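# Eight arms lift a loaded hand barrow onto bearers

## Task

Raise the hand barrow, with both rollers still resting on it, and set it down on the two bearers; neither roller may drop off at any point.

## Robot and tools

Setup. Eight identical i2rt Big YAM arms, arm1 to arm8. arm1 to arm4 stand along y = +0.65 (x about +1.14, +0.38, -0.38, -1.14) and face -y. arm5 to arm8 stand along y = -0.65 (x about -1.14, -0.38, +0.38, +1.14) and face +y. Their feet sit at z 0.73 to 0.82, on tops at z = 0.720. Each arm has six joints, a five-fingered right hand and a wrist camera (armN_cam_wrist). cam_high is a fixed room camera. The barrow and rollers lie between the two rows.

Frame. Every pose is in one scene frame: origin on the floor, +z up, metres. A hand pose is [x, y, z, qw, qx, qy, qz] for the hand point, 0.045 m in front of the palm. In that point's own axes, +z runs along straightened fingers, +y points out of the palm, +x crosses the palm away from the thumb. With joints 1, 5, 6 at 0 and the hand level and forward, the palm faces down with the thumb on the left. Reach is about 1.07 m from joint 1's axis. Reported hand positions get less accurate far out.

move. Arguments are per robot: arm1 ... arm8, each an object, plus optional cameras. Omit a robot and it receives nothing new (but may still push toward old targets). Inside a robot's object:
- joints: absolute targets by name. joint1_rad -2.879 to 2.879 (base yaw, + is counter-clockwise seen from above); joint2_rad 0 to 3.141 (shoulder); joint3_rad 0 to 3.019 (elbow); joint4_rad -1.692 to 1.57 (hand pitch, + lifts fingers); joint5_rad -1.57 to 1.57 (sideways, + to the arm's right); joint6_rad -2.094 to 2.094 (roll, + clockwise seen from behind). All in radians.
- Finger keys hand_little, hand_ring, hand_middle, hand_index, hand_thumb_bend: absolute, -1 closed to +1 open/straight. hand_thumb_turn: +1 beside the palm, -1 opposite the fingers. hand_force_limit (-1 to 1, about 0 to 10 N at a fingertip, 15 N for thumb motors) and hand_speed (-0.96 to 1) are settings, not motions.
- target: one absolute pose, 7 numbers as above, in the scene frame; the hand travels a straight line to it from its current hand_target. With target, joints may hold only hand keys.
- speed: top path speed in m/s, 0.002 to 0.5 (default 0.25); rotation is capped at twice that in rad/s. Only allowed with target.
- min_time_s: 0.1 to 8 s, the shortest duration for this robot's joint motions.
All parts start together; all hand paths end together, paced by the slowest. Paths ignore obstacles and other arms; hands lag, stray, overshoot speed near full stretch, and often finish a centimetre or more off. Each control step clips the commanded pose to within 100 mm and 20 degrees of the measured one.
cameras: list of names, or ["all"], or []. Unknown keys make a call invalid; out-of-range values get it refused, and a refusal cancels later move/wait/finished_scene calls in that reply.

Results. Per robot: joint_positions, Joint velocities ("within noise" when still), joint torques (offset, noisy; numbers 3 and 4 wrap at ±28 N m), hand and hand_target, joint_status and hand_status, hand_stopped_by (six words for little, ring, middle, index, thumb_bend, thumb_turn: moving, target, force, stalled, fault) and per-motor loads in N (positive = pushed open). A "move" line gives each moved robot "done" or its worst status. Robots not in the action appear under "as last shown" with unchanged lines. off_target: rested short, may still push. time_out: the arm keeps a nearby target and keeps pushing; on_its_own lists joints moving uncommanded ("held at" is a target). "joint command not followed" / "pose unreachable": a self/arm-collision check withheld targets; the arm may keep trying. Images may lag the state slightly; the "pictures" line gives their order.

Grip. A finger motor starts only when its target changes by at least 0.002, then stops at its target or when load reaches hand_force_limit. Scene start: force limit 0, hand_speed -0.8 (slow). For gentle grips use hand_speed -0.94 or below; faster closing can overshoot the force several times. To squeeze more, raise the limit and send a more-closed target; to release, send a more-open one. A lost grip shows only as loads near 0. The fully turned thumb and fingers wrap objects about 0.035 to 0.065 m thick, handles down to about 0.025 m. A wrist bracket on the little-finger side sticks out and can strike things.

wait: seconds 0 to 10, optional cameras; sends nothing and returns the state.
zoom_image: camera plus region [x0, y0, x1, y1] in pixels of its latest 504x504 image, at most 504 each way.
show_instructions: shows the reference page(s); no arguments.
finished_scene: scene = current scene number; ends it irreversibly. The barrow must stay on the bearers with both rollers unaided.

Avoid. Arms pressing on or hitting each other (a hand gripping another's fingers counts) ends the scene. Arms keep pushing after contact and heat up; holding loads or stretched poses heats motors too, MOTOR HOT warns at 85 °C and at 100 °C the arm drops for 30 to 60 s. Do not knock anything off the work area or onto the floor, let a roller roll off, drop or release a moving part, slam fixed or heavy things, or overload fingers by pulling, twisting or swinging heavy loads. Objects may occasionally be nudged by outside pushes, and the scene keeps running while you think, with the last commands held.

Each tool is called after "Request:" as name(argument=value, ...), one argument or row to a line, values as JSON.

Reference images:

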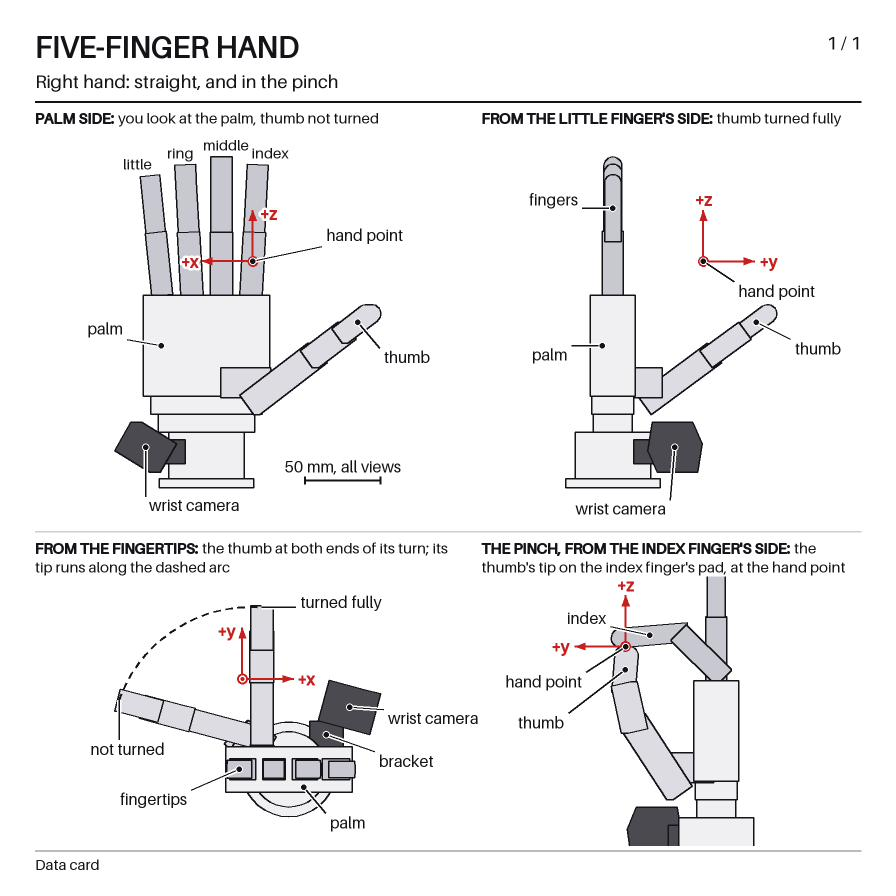

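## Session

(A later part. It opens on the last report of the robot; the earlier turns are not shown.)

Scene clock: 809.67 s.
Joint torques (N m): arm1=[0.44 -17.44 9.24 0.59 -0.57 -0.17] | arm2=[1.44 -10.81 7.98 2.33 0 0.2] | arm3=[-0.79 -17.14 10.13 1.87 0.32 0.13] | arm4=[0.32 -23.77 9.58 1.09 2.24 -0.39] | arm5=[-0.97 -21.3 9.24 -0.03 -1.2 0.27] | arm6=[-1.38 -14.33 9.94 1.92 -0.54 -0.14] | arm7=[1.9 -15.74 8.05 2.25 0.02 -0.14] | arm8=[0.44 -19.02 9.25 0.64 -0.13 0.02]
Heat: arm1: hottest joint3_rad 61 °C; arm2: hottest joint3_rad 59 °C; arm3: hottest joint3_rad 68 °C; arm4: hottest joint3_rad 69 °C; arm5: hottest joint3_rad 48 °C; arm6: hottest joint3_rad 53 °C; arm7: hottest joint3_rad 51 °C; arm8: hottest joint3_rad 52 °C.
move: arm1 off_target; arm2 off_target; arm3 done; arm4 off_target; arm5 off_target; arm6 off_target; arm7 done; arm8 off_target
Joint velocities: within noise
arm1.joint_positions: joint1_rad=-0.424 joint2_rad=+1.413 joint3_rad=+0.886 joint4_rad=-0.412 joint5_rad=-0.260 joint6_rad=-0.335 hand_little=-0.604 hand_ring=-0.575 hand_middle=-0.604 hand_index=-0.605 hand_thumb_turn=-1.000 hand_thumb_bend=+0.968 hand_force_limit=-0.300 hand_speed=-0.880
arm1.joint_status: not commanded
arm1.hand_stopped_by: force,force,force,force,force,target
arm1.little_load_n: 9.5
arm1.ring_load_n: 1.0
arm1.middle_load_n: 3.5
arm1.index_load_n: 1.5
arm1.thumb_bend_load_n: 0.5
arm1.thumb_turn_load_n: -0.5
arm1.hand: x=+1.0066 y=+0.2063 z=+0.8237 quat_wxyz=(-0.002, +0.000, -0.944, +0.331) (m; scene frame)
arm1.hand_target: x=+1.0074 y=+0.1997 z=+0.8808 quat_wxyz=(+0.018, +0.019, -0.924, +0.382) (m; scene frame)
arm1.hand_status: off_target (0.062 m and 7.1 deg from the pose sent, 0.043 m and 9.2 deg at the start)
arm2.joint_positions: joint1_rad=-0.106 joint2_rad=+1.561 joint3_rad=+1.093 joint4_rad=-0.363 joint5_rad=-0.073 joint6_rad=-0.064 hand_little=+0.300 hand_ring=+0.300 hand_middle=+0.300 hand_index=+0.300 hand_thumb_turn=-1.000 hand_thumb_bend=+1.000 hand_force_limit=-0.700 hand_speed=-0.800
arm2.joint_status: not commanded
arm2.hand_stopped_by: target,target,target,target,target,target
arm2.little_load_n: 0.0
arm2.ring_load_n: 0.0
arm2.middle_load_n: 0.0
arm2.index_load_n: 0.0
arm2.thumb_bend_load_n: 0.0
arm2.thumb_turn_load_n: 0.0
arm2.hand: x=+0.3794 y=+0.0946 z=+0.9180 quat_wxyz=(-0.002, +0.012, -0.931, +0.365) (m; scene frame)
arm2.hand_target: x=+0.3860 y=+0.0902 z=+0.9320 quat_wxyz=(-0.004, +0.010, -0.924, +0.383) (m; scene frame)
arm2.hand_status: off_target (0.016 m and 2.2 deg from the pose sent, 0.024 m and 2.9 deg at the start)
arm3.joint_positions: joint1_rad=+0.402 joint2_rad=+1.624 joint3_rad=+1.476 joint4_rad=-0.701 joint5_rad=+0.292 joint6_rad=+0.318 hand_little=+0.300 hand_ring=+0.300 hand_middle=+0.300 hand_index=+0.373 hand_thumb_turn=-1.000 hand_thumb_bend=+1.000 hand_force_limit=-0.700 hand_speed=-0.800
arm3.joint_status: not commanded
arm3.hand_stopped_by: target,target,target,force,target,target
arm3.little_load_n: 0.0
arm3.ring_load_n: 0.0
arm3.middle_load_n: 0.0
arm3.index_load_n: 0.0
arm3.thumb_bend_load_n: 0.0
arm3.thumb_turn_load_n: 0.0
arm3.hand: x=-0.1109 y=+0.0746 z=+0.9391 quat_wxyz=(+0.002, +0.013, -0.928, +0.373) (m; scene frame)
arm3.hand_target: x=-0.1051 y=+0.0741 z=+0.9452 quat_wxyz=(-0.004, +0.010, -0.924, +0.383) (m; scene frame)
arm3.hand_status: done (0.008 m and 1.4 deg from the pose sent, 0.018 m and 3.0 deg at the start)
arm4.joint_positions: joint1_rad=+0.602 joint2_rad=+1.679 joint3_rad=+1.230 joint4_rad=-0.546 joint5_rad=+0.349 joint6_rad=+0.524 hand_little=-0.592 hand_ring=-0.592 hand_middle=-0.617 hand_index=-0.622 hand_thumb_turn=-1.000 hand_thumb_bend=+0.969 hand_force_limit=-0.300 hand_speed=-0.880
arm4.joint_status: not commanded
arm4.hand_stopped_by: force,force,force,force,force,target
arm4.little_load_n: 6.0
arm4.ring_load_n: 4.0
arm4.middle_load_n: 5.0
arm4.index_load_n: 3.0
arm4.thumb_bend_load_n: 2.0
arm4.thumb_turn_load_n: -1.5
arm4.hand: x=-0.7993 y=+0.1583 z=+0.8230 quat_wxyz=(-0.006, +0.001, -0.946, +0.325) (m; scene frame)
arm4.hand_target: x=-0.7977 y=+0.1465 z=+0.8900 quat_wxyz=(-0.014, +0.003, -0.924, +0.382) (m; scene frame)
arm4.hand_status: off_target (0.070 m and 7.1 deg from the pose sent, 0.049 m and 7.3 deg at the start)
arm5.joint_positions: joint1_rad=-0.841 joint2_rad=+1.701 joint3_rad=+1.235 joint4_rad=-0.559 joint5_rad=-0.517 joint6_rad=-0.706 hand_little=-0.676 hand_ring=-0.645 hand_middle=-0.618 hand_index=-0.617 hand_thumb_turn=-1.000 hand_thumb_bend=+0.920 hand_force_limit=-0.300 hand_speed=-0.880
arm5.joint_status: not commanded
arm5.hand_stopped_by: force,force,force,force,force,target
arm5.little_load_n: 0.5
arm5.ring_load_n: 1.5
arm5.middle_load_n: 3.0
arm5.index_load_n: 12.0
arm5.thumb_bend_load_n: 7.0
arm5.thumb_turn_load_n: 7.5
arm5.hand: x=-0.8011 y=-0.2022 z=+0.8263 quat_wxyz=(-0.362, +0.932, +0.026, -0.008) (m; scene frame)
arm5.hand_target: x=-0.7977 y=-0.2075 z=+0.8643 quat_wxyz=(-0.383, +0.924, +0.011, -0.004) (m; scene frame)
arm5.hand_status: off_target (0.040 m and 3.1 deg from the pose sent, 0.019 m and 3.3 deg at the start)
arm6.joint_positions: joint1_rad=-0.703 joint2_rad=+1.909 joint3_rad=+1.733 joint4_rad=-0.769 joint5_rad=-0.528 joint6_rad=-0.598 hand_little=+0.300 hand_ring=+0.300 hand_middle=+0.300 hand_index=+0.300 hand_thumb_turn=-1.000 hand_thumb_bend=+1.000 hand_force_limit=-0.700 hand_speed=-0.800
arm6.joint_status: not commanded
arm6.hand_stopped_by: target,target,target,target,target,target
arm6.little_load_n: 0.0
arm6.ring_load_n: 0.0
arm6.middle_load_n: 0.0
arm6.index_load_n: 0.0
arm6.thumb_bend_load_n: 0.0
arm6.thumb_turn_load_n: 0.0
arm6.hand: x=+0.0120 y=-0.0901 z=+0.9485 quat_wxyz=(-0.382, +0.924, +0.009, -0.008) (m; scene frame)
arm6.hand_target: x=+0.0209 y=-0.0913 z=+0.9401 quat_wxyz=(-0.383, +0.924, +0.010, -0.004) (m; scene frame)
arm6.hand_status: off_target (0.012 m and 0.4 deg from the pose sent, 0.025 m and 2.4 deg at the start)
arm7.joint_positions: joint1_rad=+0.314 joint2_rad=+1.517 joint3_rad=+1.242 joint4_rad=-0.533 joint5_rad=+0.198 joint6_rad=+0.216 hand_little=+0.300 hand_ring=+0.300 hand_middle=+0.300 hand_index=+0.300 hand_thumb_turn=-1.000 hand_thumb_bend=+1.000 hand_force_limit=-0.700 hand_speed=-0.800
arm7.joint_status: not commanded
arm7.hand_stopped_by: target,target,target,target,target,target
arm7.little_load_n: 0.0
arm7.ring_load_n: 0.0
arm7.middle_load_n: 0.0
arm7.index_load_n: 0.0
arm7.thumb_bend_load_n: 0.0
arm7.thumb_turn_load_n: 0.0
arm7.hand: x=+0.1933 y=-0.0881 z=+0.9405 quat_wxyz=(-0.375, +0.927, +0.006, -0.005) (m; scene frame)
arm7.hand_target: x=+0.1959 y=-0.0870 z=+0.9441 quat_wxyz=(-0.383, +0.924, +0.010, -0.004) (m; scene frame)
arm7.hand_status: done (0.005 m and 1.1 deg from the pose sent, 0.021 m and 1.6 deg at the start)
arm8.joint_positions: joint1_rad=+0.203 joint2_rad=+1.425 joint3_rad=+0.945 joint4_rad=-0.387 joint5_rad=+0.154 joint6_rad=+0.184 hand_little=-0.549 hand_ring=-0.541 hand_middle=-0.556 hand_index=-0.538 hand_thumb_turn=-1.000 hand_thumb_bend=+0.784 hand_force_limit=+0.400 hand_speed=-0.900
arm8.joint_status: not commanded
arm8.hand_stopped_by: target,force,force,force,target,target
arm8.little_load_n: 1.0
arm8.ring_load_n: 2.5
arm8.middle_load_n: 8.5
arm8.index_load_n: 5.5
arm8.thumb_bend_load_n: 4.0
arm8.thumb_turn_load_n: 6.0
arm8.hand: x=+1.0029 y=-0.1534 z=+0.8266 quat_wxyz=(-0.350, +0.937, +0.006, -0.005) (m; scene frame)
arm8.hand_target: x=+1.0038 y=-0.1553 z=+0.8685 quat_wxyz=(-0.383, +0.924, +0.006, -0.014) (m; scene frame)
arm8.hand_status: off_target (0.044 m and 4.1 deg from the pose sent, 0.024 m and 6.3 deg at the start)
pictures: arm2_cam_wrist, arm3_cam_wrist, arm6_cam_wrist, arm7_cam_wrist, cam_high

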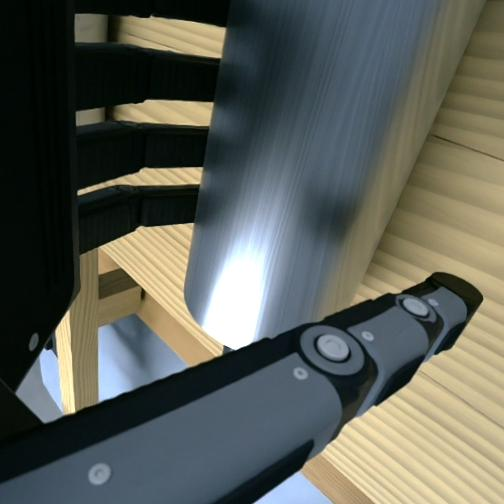

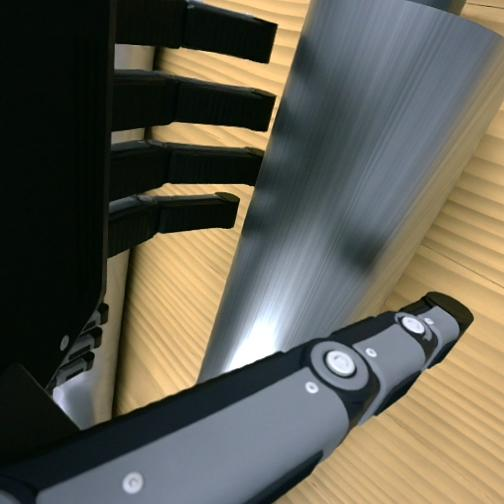

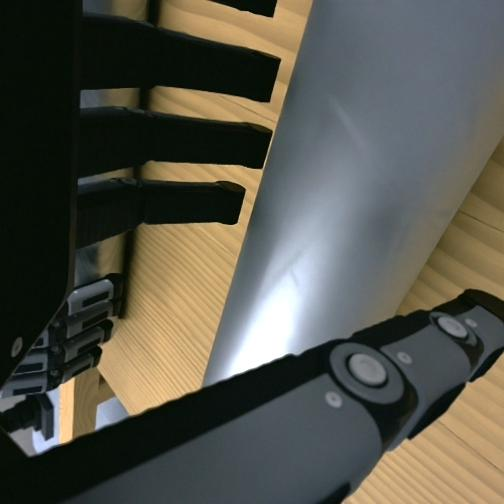

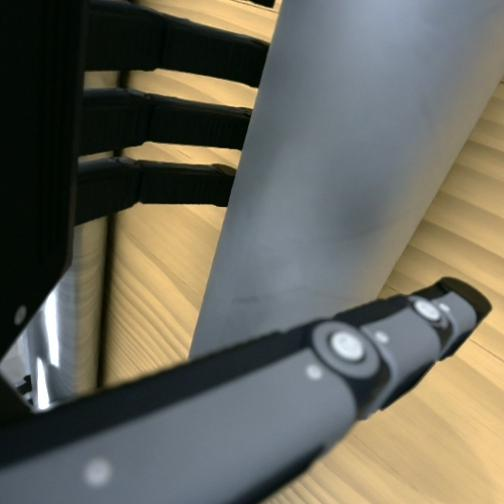

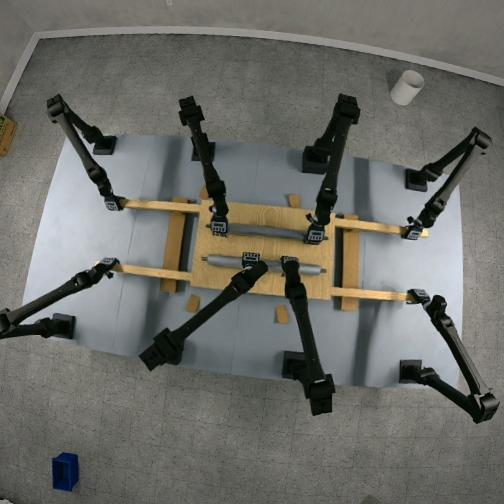

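Request:
move(
  arm1={"target":[1.001,0.202,0.853,-0.014,-0.017,0.9237,-0.3826],"speed":0.025},
  arm2={"target":[0.386,0.09,0.925,0.0042,-0.0102,0.9239,-0.3827],"speed":0.025},
  arm3={"target":[-0.107,0.076,0.932,0.0042,-0.0102,0.9239,-0.3827],"speed":0.025},
  arm4={"target":[-0.803,0.148,0.868,0.0143,-0.0057,0.9238,-0.3827],"speed":0.025},
  arm5={"target":[-0.803,-0.207,0.844,0.3827,-0.9239,-0.0102,0.0042],"speed":0.025},
  arm6={"target":[0.019,-0.094,0.921,0.3827,-0.9239,-0.0102,0.0042],"speed":0.025},
  arm7={"target":[0.194,-0.089,0.927,0.3827,-0.9239,-0.0102,0.0042],"speed":0.025},
  arm8={"target":[0.999,-0.155,0.841,0.3827,-0.9238,-0.006,0.0144],"speed":0.025},
  cameras=["cam_high"],
)

Request:
zoom_image(
  camera="cam_high",
  region=[150, 185, 215, 250],
)

Request:
zoom_image(
  camera="cam_high",
  region=[315, 195, 380, 260],
)

Scene clock: 837.23 s.
Joint torques (N m): arm1=[0.03 -14.74 8.17 0.94 -1.05 -0.3] | arm2=[1.67 -10.17 7.95 2.26 0.02 0.22] | arm3=[-0.73 -16.62 10.04 1.95 0.27 0.11] | arm4=[0.03 -22.53 7.58 1.87 1.48 -0.36] | arm5=[-0.32 -19.66 6.78 1.47 -0.93 0.23] | arm6=[-1.44 -14.21 9.78 1.91 -0.51 -0.15] | arm7=[1.79 -15.09 8.06 2.32 0.16 -0.08] | arm8=[1.38 -16.67 8.18 1.29 0.13 0.1]
Heat: arm1: hottest joint3_rad 56 °C; arm2: hottest joint3_rad 58 °C; arm3: hottest joint3_rad 60 °C; arm4: hottest joint3_rad 57 °C; arm5: hottest joint3_rad 45 °C; arm6: hottest joint3_rad 52 °C; arm7: hottest joint3_rad 51 °C; arm8: hottest joint3_rad 51 °C.
move: arm1 off_target; arm2 off_target; arm3 done; arm4 off_target; arm5 off_target; arm6 off_target; arm7 done; arm8 off_target
Joint velocities: within noise
arm1.joint_positions: joint1_rad=-0.424 joint2_rad=+1.430 joint3_rad=+0.847 joint4_rad=-0.338 joint5_rad=-0.265 joint6_rad=-0.334 hand_little=-0.604 hand_ring=-0.575 hand_middle=-0.604 hand_index=-0.605 hand_thumb_turn=-1.000 hand_thumb_bend=+0.968 hand_force_limit=-0.300 hand_speed=-0.880
arm1.joint_status: not commanded
arm1.hand_stopped_by: force,force,force,force,force,target
arm1.little_load_n: 6.0
arm1.ring_load_n: 0.5
arm1.middle_load_n: 3.5
arm1.index_load_n: 1.5
arm1.thumb_bend_load_n: 0.5
arm1.thumb_turn_load_n: 0.0
arm1.hand: x=+1.0075 y=+0.2060 z=+0.8077 quat_wxyz=(-0.001, +0.001, -0.941, +0.340) (m; scene frame)
arm1.hand_target: x=+1.0014 y=+0.2017 z=+0.8505 quat_wxyz=(+0.015, +0.017, -0.924, +0.382) (m; scene frame)
arm1.hand_status: off_target (0.046 m and 5.8 deg from the pose sent, 0.030 m and 6.9 deg at the start)
arm2.joint_positions: joint1_rad=-0.106 joint2_rad=+1.561 joint3_rad=+1.083 joint4_rad=-0.344 joint5_rad=-0.073 joint6_rad=-0.064 hand_little=+0.300 hand_ring=+0.300 hand_middle=+0.300 hand_index=+0.300 hand_thumb_turn=-1.000 hand_thumb_bend=+1.000 hand_force_limit=-0.700 hand_speed=-0.800
arm2.joint_status: not commanded
arm2.hand_stopped_by: target,target,target,target,target,target
arm2.little_load_n: 0.0
arm2.ring_load_n: 0.0
arm2.middle_load_n: 0.0
arm2.index_load_n: 0.0
arm2.thumb_bend_load_n: 0.0
arm2.thumb_turn_load_n: 0.0
arm2.hand: x=+0.3793 y=+0.0941 z=+0.9159 quat_wxyz=(-0.002, +0.012, -0.929, +0.369) (m; scene frame)
arm2.hand_target: x=+0.3860 y=+0.0901 z=+0.9252 quat_wxyz=(-0.004, +0.010, -0.924, +0.383) (m; scene frame)
arm2.hand_status: off_target (0.012 m and 1.7 deg from the pose sent, 0.011 m and 2.2 deg at the start)
arm3.joint_positions: joint1_rad=+0.402 joint2_rad=+1.624 joint3_rad=+1.440 joint4_rad=-0.666 joint5_rad=+0.292 joint6_rad=+0.318 hand_little=+0.300 hand_ring=+0.300 hand_middle=+0.300 hand_index=+0.373 hand_thumb_turn=-1.000 hand_thumb_bend=+1.000 hand_force_limit=-0.700 hand_speed=-0.800
arm3.joint_status: not commanded
arm3.hand_stopped_by: target,target,target,force,target,target
arm3.little_load_n: 0.0
arm3.ring_load_n: 0.0
arm3.middle_load_n: 0.0
arm3.index_load_n: 0.0
arm3.thumb_bend_load_n: 0.0
arm3.thumb_turn_load_n: 0.0
arm3.hand: x=-0.1122 y=+0.0769 z=+0.9255 quat_wxyz=(+0.002, +0.013, -0.928, +0.373) (m; scene frame)
arm3.hand_target: x=-0.1071 y=+0.0761 z=+0.9320 quat_wxyz=(-0.004, +0.010, -0.924, +0.382) (m; scene frame)
arm3.hand_status: done (0.008 m and 1.5 deg from the pose sent, 0.008 m and 1.5 deg at the start)
arm4.joint_positions: joint1_rad=+0.607 joint2_rad=+1.671 joint3_rad=+1.202 joint4_rad=-0.497 joint5_rad=+0.364 joint6_rad=+0.516 hand_little=-0.593 hand_ring=-0.592 hand_middle=-0.618 hand_index=-0.622 hand_thumb_turn=-1.000 hand_thumb_bend=+0.969 hand_force_limit=-0.300 hand_speed=-0.880
arm4.joint_status: not commanded
arm4.hand_stopped_by: force,force,force,force,force,target
arm4.little_load_n: 1.5
arm4.ring_load_n: 1.5
arm4.middle_load_n: 3.5
arm4.index_load_n: 3.0
arm4.thumb_bend_load_n: 2.0
arm4.thumb_turn_load_n: 1.5
arm4.hand: x=-0.7991 y=+0.1581 z=+0.8204 quat_wxyz=(-0.008, +0.003, -0.941, +0.340) (m; scene frame)
arm4.hand_target: x=-0.8030 y=+0.1486 z=+0.8667 quat_wxyz=(-0.014, +0.005, -0.924, +0.382) (m; scene frame)
arm4.hand_status: off_target (0.049 m and 5.4 deg from the pose sent, 0.046 m and 7.1 deg at the start)
arm5.joint_positions: joint1_rad=-0.841 joint2_rad=+1.698 joint3_rad=+1.224 joint4_rad=-0.531 joint5_rad=-0.520 joint6_rad=-0.694 hand_little=-0.675 hand_ring=-0.645 hand_middle=-0.618 hand_index=-0.617 hand_thumb_turn=-1.000 hand_thumb_bend=+0.920 hand_force_limit=-0.300 hand_speed=-0.880
arm5.joint_status: not commanded
arm5.hand_stopped_by: force,force,force,force,force,target
arm5.little_load_n: 3.0
arm5.ring_load_n: 3.0
arm5.middle_load_n: 2.0
arm5.index_load_n: 7.5
arm5.thumb_bend_load_n: 5.5
arm5.thumb_turn_load_n: 0.0
arm5.hand: x=-0.8003 y=-0.1999 z=+0.8259 quat_wxyz=(-0.369, +0.929, +0.023, -0.005) (m; scene frame)
arm5.hand_target: x=-0.8029 y=-0.2066 z=+0.8434 quat_wxyz=(-0.382, +0.924, +0.011, -0.004) (m; scene frame)
arm5.hand_status: off_target (0.020 m and 2.2 deg from the pose sent, 0.018 m and 3.1 deg at the start)
arm6.joint_positions: joint1_rad=-0.703 joint2_rad=+1.910 joint3_rad=+1.686 joint4_rad=-0.719 joint5_rad=-0.530 joint6_rad=-0.598 hand_little=+0.300 hand_ring=+0.300 hand_middle=+0.300 hand_index=+0.300 hand_thumb_turn=-1.000 hand_thumb_bend=+1.000 hand_force_limit=-0.700 hand_speed=-0.800
arm6.joint_status: not commanded
arm6.hand_stopped_by: target,target,target,target,target,target
arm6.little_load_n: 0.0
arm6.ring_load_n: 0.0
arm6.middle_load_n: 0.0
arm6.index_load_n: 0.0
arm6.thumb_bend_load_n: 0.0
arm6.thumb_turn_load_n: 0.0
arm6.hand: x=+0.0098 y=-0.0924 z=+0.9302 quat_wxyz=(-0.382, +0.924, +0.010, -0.008) (m; scene frame)
arm6.hand_target: x=+0.0188 y=-0.0943 z=+0.9211 quat_wxyz=(-0.383, +0.924, +0.010, -0.004) (m; scene frame)
arm6.hand_status: off_target (0.013 m and 0.4 deg from the pose sent, 0.029 m and 0.4 deg at the start)
arm7.joint_positions: joint1_rad=+0.314 joint2_rad=+1.517 joint3_rad=+1.208 joint4_rad=-0.488 joint5_rad=+0.198 joint6_rad=+0.216 hand_little=+0.300 hand_ring=+0.300 hand_middle=+0.300 hand_index=+0.300 hand_thumb_turn=-1.000 hand_thumb_bend=+1.000 hand_force_limit=-0.700 hand_speed=-0.800
arm7.joint_status: not commanded
arm7.hand_stopped_by: target,target,target,target,target,target
arm7.little_load_n: -0.5
arm7.ring_load_n: 0.0
arm7.middle_load_n: 0.0
arm7.index_load_n: 0.0
arm7.thumb_bend_load_n: 0.0
arm7.thumb_turn_load_n: 0.0
arm7.hand: x=+0.1939 y=-0.0897 z=+0.9293 quat_wxyz=(-0.379, +0.925, +0.006, -0.006) (m; scene frame)
arm7.hand_target: x=+0.1939 y=-0.0890 z=+0.9271 quat_wxyz=(-0.383, +0.924, +0.010, -0.004) (m; scene frame)
arm7.hand_status: done (0.002 m and 0.7 deg from the pose sent, 0.013 m and 1.1 deg at the start)
arm8.joint_positions: joint1_rad=+0.202 joint2_rad=+1.438 joint3_rad=+0.912 joint4_rad=-0.320 joint5_rad=+0.154 joint6_rad=+0.183 hand_little=-0.549 hand_ring=-0.541 hand_middle=-0.556 hand_index=-0.538 hand_thumb_turn=-1.000 hand_thumb_bend=+0.783 hand_force_limit=+0.400 hand_speed=-0.900
arm8.joint_status: not commanded
arm8.hand_stopped_by: target,force,force,force,target,target
arm8.little_load_n: 1.0
arm8.ring_load_n: 2.5
arm8.middle_load_n: 6.0
arm8.index_load_n: 4.0
arm8.thumb_bend_load_n: 3.5
arm8.thumb_turn_load_n: 1.0
arm8.hand: x=+1.0036 y=-0.1519 z=+0.8133 quat_wxyz=(-0.359, +0.933, +0.004, -0.007) (m; scene frame)
arm8.hand_target: x=+0.9991 y=-0.1546 z=+0.8399 quat_wxyz=(-0.383, +0.924, +0.006, -0.015) (m; scene frame)
arm8.hand_status: off_target (0.028 m and 3.0 deg from the pose sent, 0.015 m and 4.2 deg at the start)
pictures: cam_high

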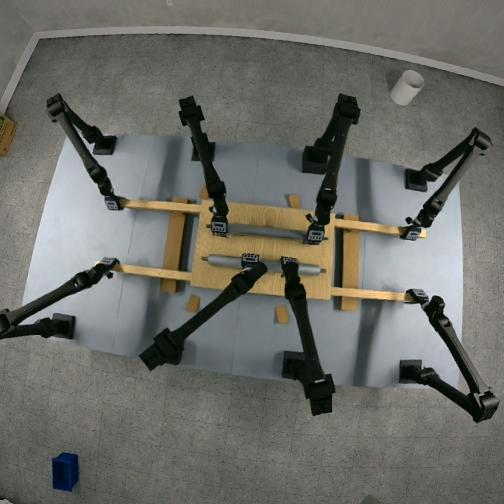

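Scaled by 7.754 from the camera's 504x504 image, which has a finer 720x720 frame.

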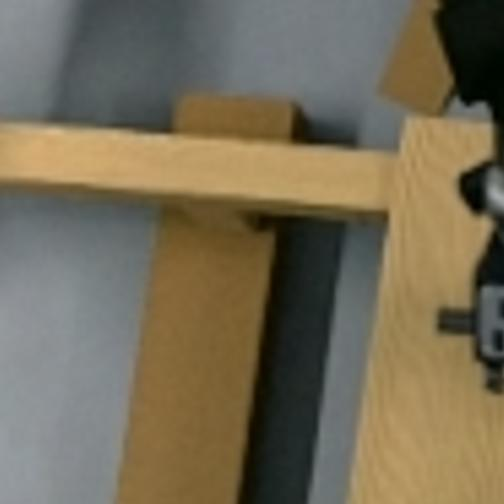

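Scaled by 7.754 from the camera's 504x504 image, which has a finer 720x720 frame.

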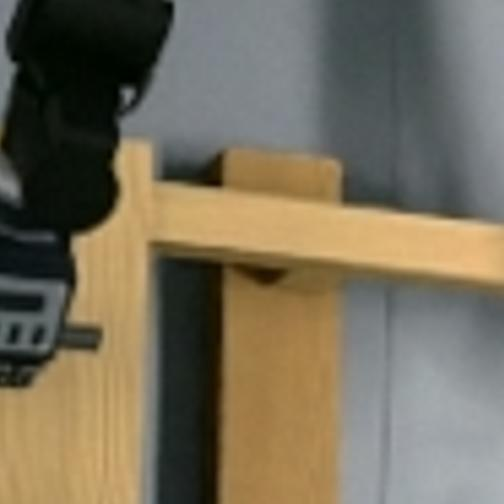

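Request:
zoom_image(
  camera="cam_high",
  region=[335, 220, 365, 250],
)

Request:
zoom_image(
  camera="cam_high",
  region=[165, 205, 195, 235],
)

Scaled by 16.800 from the camera's 504x504 image, which has a finer 720x720 frame.

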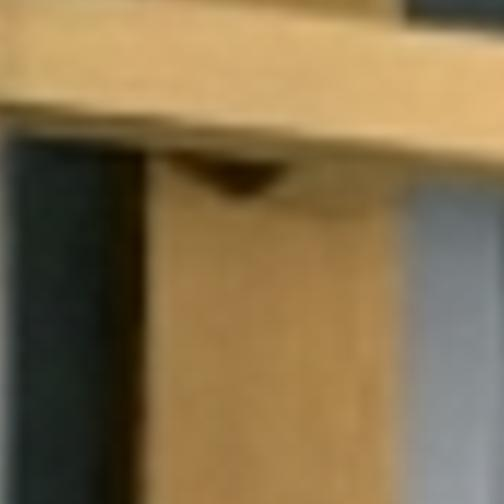

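Scaled by 16.800 from the camera's 504x504 image, which has a finer 720x720 frame.

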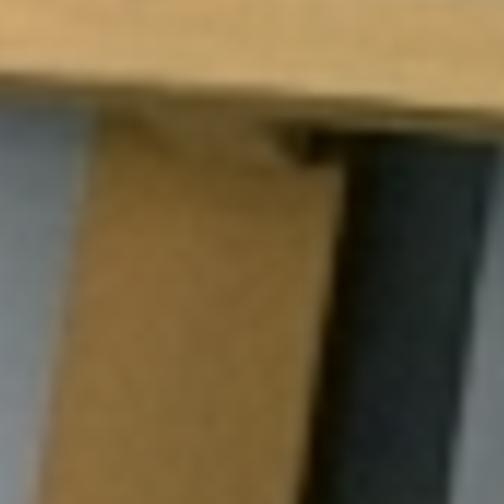

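Request:
move(
  arm1={"target":[1.002,0.204,0.81,-0.008,-0.013,0.9238,-0.3827],"speed":0.025},
  arm4={"target":[-0.803,0.153,0.825,0.0143,-0.0057,0.9238,-0.3827],"speed":0.025},
  arm5={"target":[-0.803,-0.204,0.829,0.3827,-0.9239,-0.0102,0.0042],"speed":0.025},
  arm6={"target":[0.019,-0.094,0.915,0.3827,-0.9239,-0.0102,0.0042],"speed":0.025},
  arm7={"target":[0.194,-0.089,0.922,0.3827,-0.9239,-0.0102,0.0042],"speed":0.025},
  arm8={"target":[0.999,-0.154,0.813,0.3827,-0.9238,-0.006,0.0144],"speed":0.025},
  cameras=["cam_high"],
)

Scene clock: 881.17 s.
Joint torques (N m): arm1=[-0.56 -10.05 6.49 2 -0.39 -0.3] | arm2=[1.49 -10.17 7.97 2.3 0 0.21] | arm3=[-0.73 -17.03 10.04 1.83 0.3 0.1] | arm4=[0.21 -16.79 6.08 2.02 0.96 -0.12] | arm5=[-0.09 -17.49 6.38 2.39 -0.79 0.21] | arm6=[-1.44 -14.15 9.74 1.91 -0.5 -0.14] | arm7=[2.14 -14.39 7.71 2.3 0.16 -0.11] | arm8=[1.26 -12.28 7.09 2.25 0.11 0.13]
Heat: arm1: hottest joint3_rad 51 °C; arm2: hottest joint3_rad 57 °C; arm3: hottest joint3_rad 58 °C; arm4: hottest joint3_rad 48 °C; arm5: hottest joint3_rad 39 °C; arm6: hottest joint3_rad 47 °C; arm7: hottest joint3_rad 51 °C; arm8: hottest joint3_rad 47 °C.
move: arm1 off_target; arm4 done; arm5 done; arm6 off_target; arm7 done; arm8 done
Joint velocities: within noise
arm1.joint_positions: joint1_rad=-0.431 joint2_rad=+1.421 joint3_rad=+0.801 joint4_rad=-0.239 joint5_rad=-0.295 joint6_rad=-0.324 hand_little=-0.605 hand_ring=-0.575 hand_middle=-0.604 hand_index=-0.605 hand_thumb_turn=-1.000 hand_thumb_bend=+0.969 hand_force_limit=-0.300 hand_speed=-0.880
arm1.joint_status: not commanded
arm1.hand_stopped_by: force,force,force,force,force,target
arm1.little_load_n: 3.5
arm1.ring_load_n: 0.5
arm1.middle_load_n: 2.5
arm1.index_load_n: 1.5
arm1.thumb_bend_load_n: 3.0
arm1.thumb_turn_load_n: 0.0
arm1.hand: x=+1.0092 y=+0.2027 z=+0.8042 quat_wxyz=(-0.003, +0.003, -0.929, +0.370) (m; scene frame)
arm1.hand_target: x=+1.0020 y=+0.2039 z=+0.8101 quat_wxyz=(+0.008, +0.013, -0.924, +0.382) (m; scene frame)
arm1.hand_status: off_target (0.009 m and 2.3 deg from the pose sent, 0.006 m and 5.6 deg at the start)
arm2, arm3: as last shown
arm3.middle_load_n: -0.5
arm4.joint_positions: joint1_rad=+0.612 joint2_rad=+1.654 joint3_rad=+1.148 joint4_rad=-0.392 joint5_rad=+0.380 joint6_rad=+0.492 hand_little=-0.593 hand_ring=-0.593 hand_middle=-0.618 hand_index=-0.622 hand_thumb_turn=-1.000 hand_thumb_bend=+0.969 hand_force_limit=-0.300 hand_speed=-0.880
arm4.joint_status: not commanded
arm4.hand_stopped_by: force,force,force,force,force,target
arm4.little_load_n: 0.0
arm4.ring_load_n: 0.5
arm4.middle_load_n: 3.0
arm4.index_load_n: 6.0
arm4.thumb_bend_load_n: 3.0
arm4.thumb_turn_load_n: 2.5
arm4.hand: x=-0.7988 y=+0.1556 z=+0.8184 quat_wxyz=(-0.017, +0.007, -0.929, +0.369) (m; scene frame)
arm4.hand_target: x=-0.8030 y=+0.1531 z=+0.8249 quat_wxyz=(-0.014, +0.006, -0.924, +0.382) (m; scene frame)
arm4.hand_status: done (0.008 m and 1.7 deg from the pose sent, 0.008 m and 5.4 deg at the start)
arm5.joint_positions: joint1_rad=-0.841 joint2_rad=+1.696 joint3_rad=+1.214 joint4_rad=-0.513 joint5_rad=-0.521 joint6_rad=-0.688 hand_little=-0.675 hand_ring=-0.645 hand_middle=-0.618 hand_index=-0.617 hand_thumb_turn=-1.000 hand_thumb_bend=+0.920 hand_force_limit=-0.300 hand_speed=-0.880
arm5.joint_status: not commanded
arm5.hand_stopped_by: force,force,force,force,force,target
arm5.little_load_n: 4.0
arm5.ring_load_n: 3.5
arm5.middle_load_n: 2.0
arm5.index_load_n: 6.0
arm5.thumb_bend_load_n: 5.0
arm5.thumb_turn_load_n: -2.5
arm5.hand: x=-0.8006 y=-0.1993 z=+0.8245 quat_wxyz=(-0.373, +0.928, +0.022, -0.003) (m; scene frame)
arm5.hand_target: x=-0.8030 y=-0.2040 z=+0.8288 quat_wxyz=(-0.382, +0.924, +0.011, -0.005) (m; scene frame)
arm5.hand_status: done (0.007 m and 1.8 deg from the pose sent, 0.006 m and 2.2 deg at the start)
arm6.joint_positions: joint1_rad=-0.704 joint2_rad=+1.914 joint3_rad=+1.677 joint4_rad=-0.705 joint5_rad=-0.530 joint6_rad=-0.599 hand_little=+0.300 hand_ring=+0.300 hand_middle=+0.300 hand_index=+0.300 hand_thumb_turn=-1.000 hand_thumb_bend=+1.000 hand_force_limit=-0.700 hand_speed=-0.800
arm6.joint_status: not commanded
arm6.hand_stopped_by: target,target,target,target,target,target
arm6.little_load_n: 0.0
arm6.ring_load_n: 0.0
arm6.middle_load_n: 0.0
arm6.index_load_n: 0.0
arm6.thumb_bend_load_n: 0.0
arm6.thumb_turn_load_n: 0.0
arm6.hand: x=+0.0103 y=-0.0924 z=+0.9246 quat_wxyz=(-0.383, +0.924, +0.010, -0.007) (m; scene frame)
arm6.hand_target: x=+0.0189 y=-0.0942 z=+0.9150 quat_wxyz=(-0.383, +0.924, +0.010, -0.004) (m; scene frame)
arm6.hand_status: off_target (0.013 m and 0.3 deg from the pose sent, 0.018 m and 0.4 deg at the start)
arm7.joint_positions: joint1_rad=+0.314 joint2_rad=+1.517 joint3_rad=+1.201 joint4_rad=-0.475 joint5_rad=+0.198 joint6_rad=+0.216 hand_little=+0.300 hand_ring=+0.300 hand_middle=+0.300 hand_index=+0.300 hand_thumb_turn=-1.000 hand_thumb_bend=+1.000 hand_force_limit=-0.700 hand_speed=-0.800
arm7.joint_status: not commanded
arm7.hand_stopped_by: target,target,target,target,target,target
arm7.little_load_n: 0.0
arm7.ring_load_n: 0.0
arm7.middle_load_n: 0.0
arm7.index_load_n: 0.0
arm7.thumb_bend_load_n: 0.0
arm7.thumb_turn_load_n: 0.0
arm7.hand: x=+0.1936 y=-0.0890 z=+0.9280 quat_wxyz=(-0.382, +0.924, +0.005, -0.007) (m; scene frame)
arm7.hand_target: x=+0.1939 y=-0.0892 z=+0.9220 quat_wxyz=(-0.382, +0.924, +0.010, -0.004) (m; scene frame)
arm7.hand_status: done (0.006 m and 0.6 deg from the pose sent, 0.007 m and 0.7 deg at the start)
arm8.joint_positions: joint1_rad=+0.202 joint2_rad=+1.433 joint3_rad=+0.884 joint4_rad=-0.262 joint5_rad=+0.154 joint6_rad=+0.178 hand_little=-0.550 hand_ring=-0.541 hand_middle=-0.556 hand_index=-0.538 hand_thumb_turn=-1.000 hand_thumb_bend=+0.783 hand_force_limit=+0.400 hand_speed=-0.900
arm8.joint_status: not commanded
arm8.hand_stopped_by: target,force,force,force,target,target
arm8.little_load_n: 0.5
arm8.ring_load_n: 1.0
arm8.middle_load_n: 5.5
arm8.index_load_n: 4.0
arm8.thumb_bend_load_n: 6.0
arm8.thumb_turn_load_n: 2.0
arm8.hand: x=+1.0035 y=-0.1501 z=+0.8112 quat_wxyz=(-0.375, +0.927, +0.005, -0.010) (m; scene frame)
arm8.hand_target: x=+0.9992 y=-0.1540 z=+0.8129 quat_wxyz=(-0.382, +0.924, +0.006, -0.014) (m; scene frame)
arm8.hand_status: done (0.006 m and 1.1 deg from the pose sent, 0.005 m and 3.0 deg at the start)
pictures: cam_high

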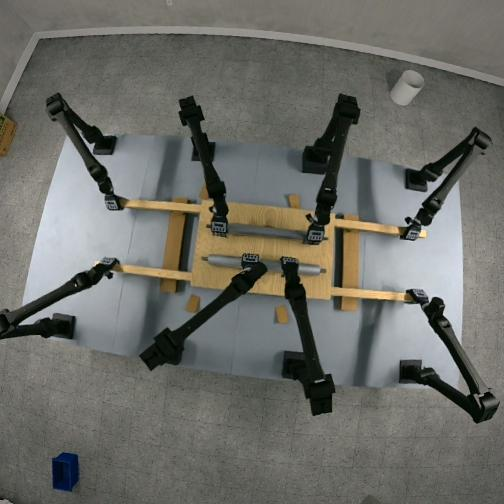

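Request:
move(
  arm1={"joints":{"hand_little":1,"hand_ring":1,"hand_middle":1,"hand_index":1,"hand_thumb_bend":1,"hand_speed":-0.75}},
  arm4={"target":[-0.803,0.154,0.814,0.0042,-0.0102,0.9239,-0.3827],"speed":0.03,"joints":{"hand_little":1,"hand_ring":1,"hand_middle":1,"hand_index":1,"hand_thumb_bend":1,"hand_speed":-0.75}},
  arm5={"target":[-0.803,-0.204,0.817,0.3827,-0.9239,-0.0102,0.0042],"speed":0.03,"joints":{"hand_little":1,"hand_ring":1,"hand_middle":1,"hand_index":1,"hand_thumb_bend":1,"hand_speed":-0.75}},
  arm8={"joints":{"hand_little":1,"hand_ring":1,"hand_middle":1,"hand_index":1,"hand_thumb_bend":1,"hand_speed":-0.75}},
  cameras=["arm1_cam_wrist","arm4_cam_wrist","arm5_cam_wrist","arm8_cam_wrist","cam_high"],
)

Scene clock: 908.33 s.
Joint torques (N m): arm1=[0.03 -8.94 7.46 1.73 -0.26 -0.14] | arm2=[1.61 -10.11 7.91 2.33 0 0.2] | arm3=[-0.79 -17.03 10 1.85 0.29 0.13] | arm4=[0.03 -14.56 6.5 2.06 0.69 -0.17] | arm5=[-0.09 -15.38 6.89 1.96 -0.26 0.1] | arm6=[-1.44 -14.15 9.74 1.92 -0.5 -0.15] | arm7=[2.2 -14.68 7.72 2.33 0.16 -0.08] | arm8=[1.32 -11.93 7.75 1.69 0.11 0.13]
Heat: arm1: hottest joint3_rad 50 °C; arm2: hottest joint3_rad 57 °C; arm3: hottest joint3_rad 56 °C; arm4: hottest joint3_rad 43 °C; arm5: hottest joint3_rad 37 °C; arm6: hottest joint3_rad 48 °C; arm7: hottest joint3_rad 50 °C; arm8: hottest joint3_rad 45 °C.
move: arm1 done; arm4 done; arm5 off_target; arm8 done
Joint velocities: within noise
arm1.joint_positions: joint1_rad=-0.432 joint2_rad=+1.410 joint3_rad=+0.794 joint4_rad=-0.231 joint5_rad=-0.297 joint6_rad=-0.337 hand_little=+1.000 hand_ring=+1.000 hand_middle=+1.000 hand_index=+1.000 hand_thumb_turn=-1.000 hand_thumb_bend=+1.000 hand_force_limit=-0.300 hand_speed=-0.750
arm1.joint_status: all done
arm1.hand_stopped_by: target,target,target,target,target,target
arm1.little_load_n: 0.0
arm1.ring_load_n: 0.0
arm1.middle_load_n: 0.0
arm1.index_load_n: 0.0
arm1.thumb_bend_load_n: 0.0
arm1.thumb_turn_load_n: 0.0
arm1.hand: x=+1.0088 y=+0.2035 z=+0.8065 quat_wxyz=(+0.001, +0.010, -0.927, +0.375) (m; scene frame)
arm1.hand_target: x=+1.0022 y=+0.2041 z=+0.8098 quat_wxyz=(+0.008, +0.013, -0.924, +0.382) (m; scene frame)
arm1.hand_status: not commanded
arm2, arm3, arm6, arm7: as last shown
arm3.middle_load_n: 0.0
arm3.index_load_n: 0.5
arm4.joint_positions: joint1_rad=+0.618 joint2_rad=+1.651 joint3_rad=+1.138 joint4_rad=-0.373 joint5_rad=+0.405 joint6_rad=+0.492 hand_little=+1.000 hand_ring=+1.000 hand_middle=+1.000 hand_index=+1.000 hand_thumb_turn=-1.000 hand_thumb_bend=+1.000 hand_force_limit=-0.300 hand_speed=-0.750
arm4.joint_status: all done
arm4.hand_stopped_by: target,target,target,target,target,target
arm4.little_load_n: 0.0
arm4.ring_load_n: 0.0
arm4.middle_load_n: 0.0
arm4.index_load_n: 0.0
arm4.thumb_bend_load_n: 0.0
arm4.thumb_turn_load_n: 0.5
arm4.hand: x=-0.7996 y=+0.1544 z=+0.8188 quat_wxyz=(-0.011, +0.004, -0.925, +0.379) (m; scene frame)
arm4.hand_target: x=-0.8030 y=+0.1541 z=+0.8140 quat_wxyz=(-0.004, +0.010, -0.924, +0.382) (m; scene frame)
arm4.hand_status: done (0.006 m and 1.1 deg from the pose sent, 0.006 m and 2.3 deg at the start)
arm5.joint_positions: joint1_rad=-0.842 joint2_rad=+1.687 joint3_rad=+1.192 joint4_rad=-0.471 joint5_rad=-0.535 joint6_rad=-0.674 hand_little=+1.000 hand_ring=+1.000 hand_middle=+1.000 hand_index=+1.000 hand_thumb_turn=-1.000 hand_thumb_bend=+1.000 hand_force_limit=-0.300 hand_speed=-0.750
arm5.joint_status: all done
arm5.hand_stopped_by: target,target,target,target,target,target
arm5.little_load_n: 0.5
arm5.ring_load_n: 0.0
arm5.middle_load_n: -0.5
arm5.index_load_n: 0.0
arm5.thumb_bend_load_n: 0.0
arm5.thumb_turn_load_n: 0.0
arm5.hand: x=-0.8024 y=-0.1970 z=+0.8250 quat_wxyz=(-0.386, +0.922, +0.021, +0.000) (m; scene frame)
arm5.hand_target: x=-0.8031 y=-0.2039 z=+0.8170 quat_wxyz=(-0.383, +0.924, +0.010, -0.004) (m; scene frame)
arm5.hand_status: off_target (0.011 m and 1.4 deg from the pose sent, 0.009 m and 1.8 deg at the start)
arm8.joint_positions: joint1_rad=+0.202 joint2_rad=+1.428 joint3_rad=+0.877 joint4_rad=-0.247 joint5_rad=+0.154 joint6_rad=+0.178 hand_little=+1.000 hand_ring=+1.000 hand_middle=+1.000 hand_index=+1.000 hand_thumb_turn=-1.000 hand_thumb_bend=+1.000 hand_force_limit=+0.400 hand_speed=-0.750
arm8.joint_status: all done
arm8.hand_stopped_by: target,target,target,target,target,target
arm8.little_load_n: 0.0
arm8.ring_load_n: 0.0
arm8.middle_load_n: 0.0
arm8.index_load_n: 0.0
arm8.thumb_bend_load_n: 0.0
arm8.thumb_turn_load_n: 0.0
arm8.hand: x=+1.0033 y=-0.1494 z=+0.8122 quat_wxyz=(-0.381, +0.925, +0.004, -0.011) (m; scene frame)
arm8.hand_target: x=+0.9992 y=-0.1539 z=+0.8130 quat_wxyz=(-0.383, +0.924, +0.006, -0.014) (m; scene frame)
arm8.hand_status: not commanded
pictures: arm1_cam_wrist, arm4_cam_wrist, arm5_cam_wrist, arm8_cam_wrist, cam_high

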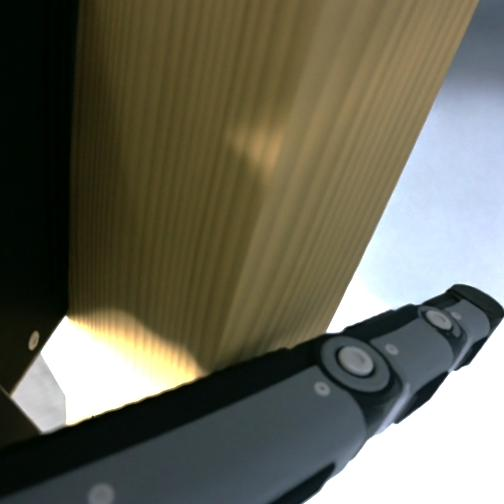

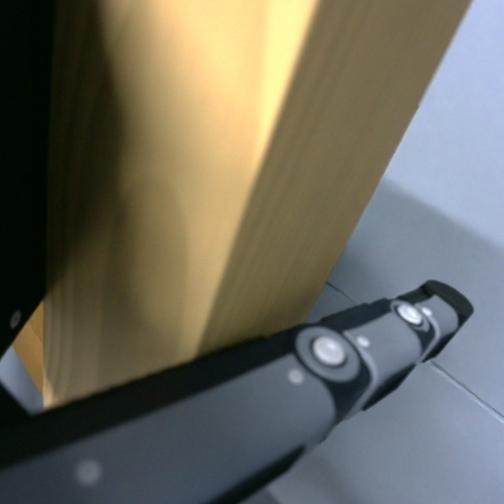

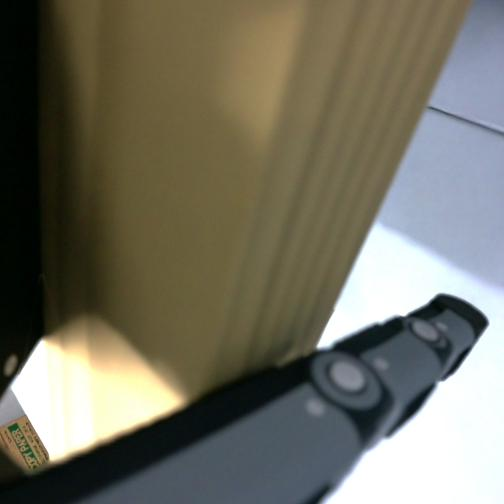

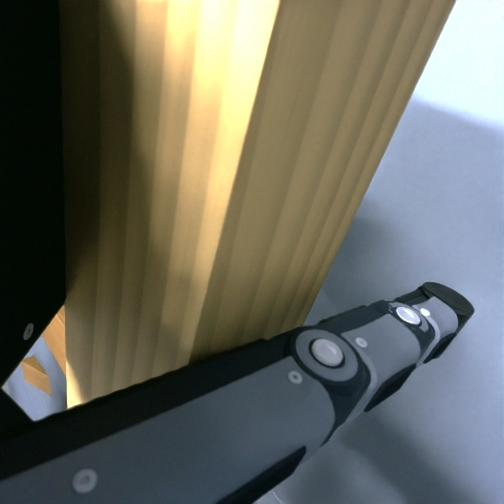

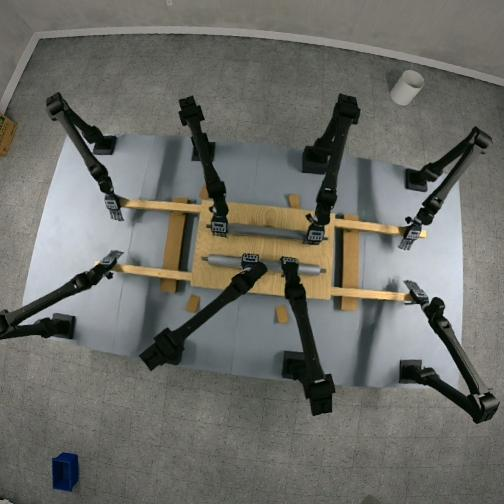

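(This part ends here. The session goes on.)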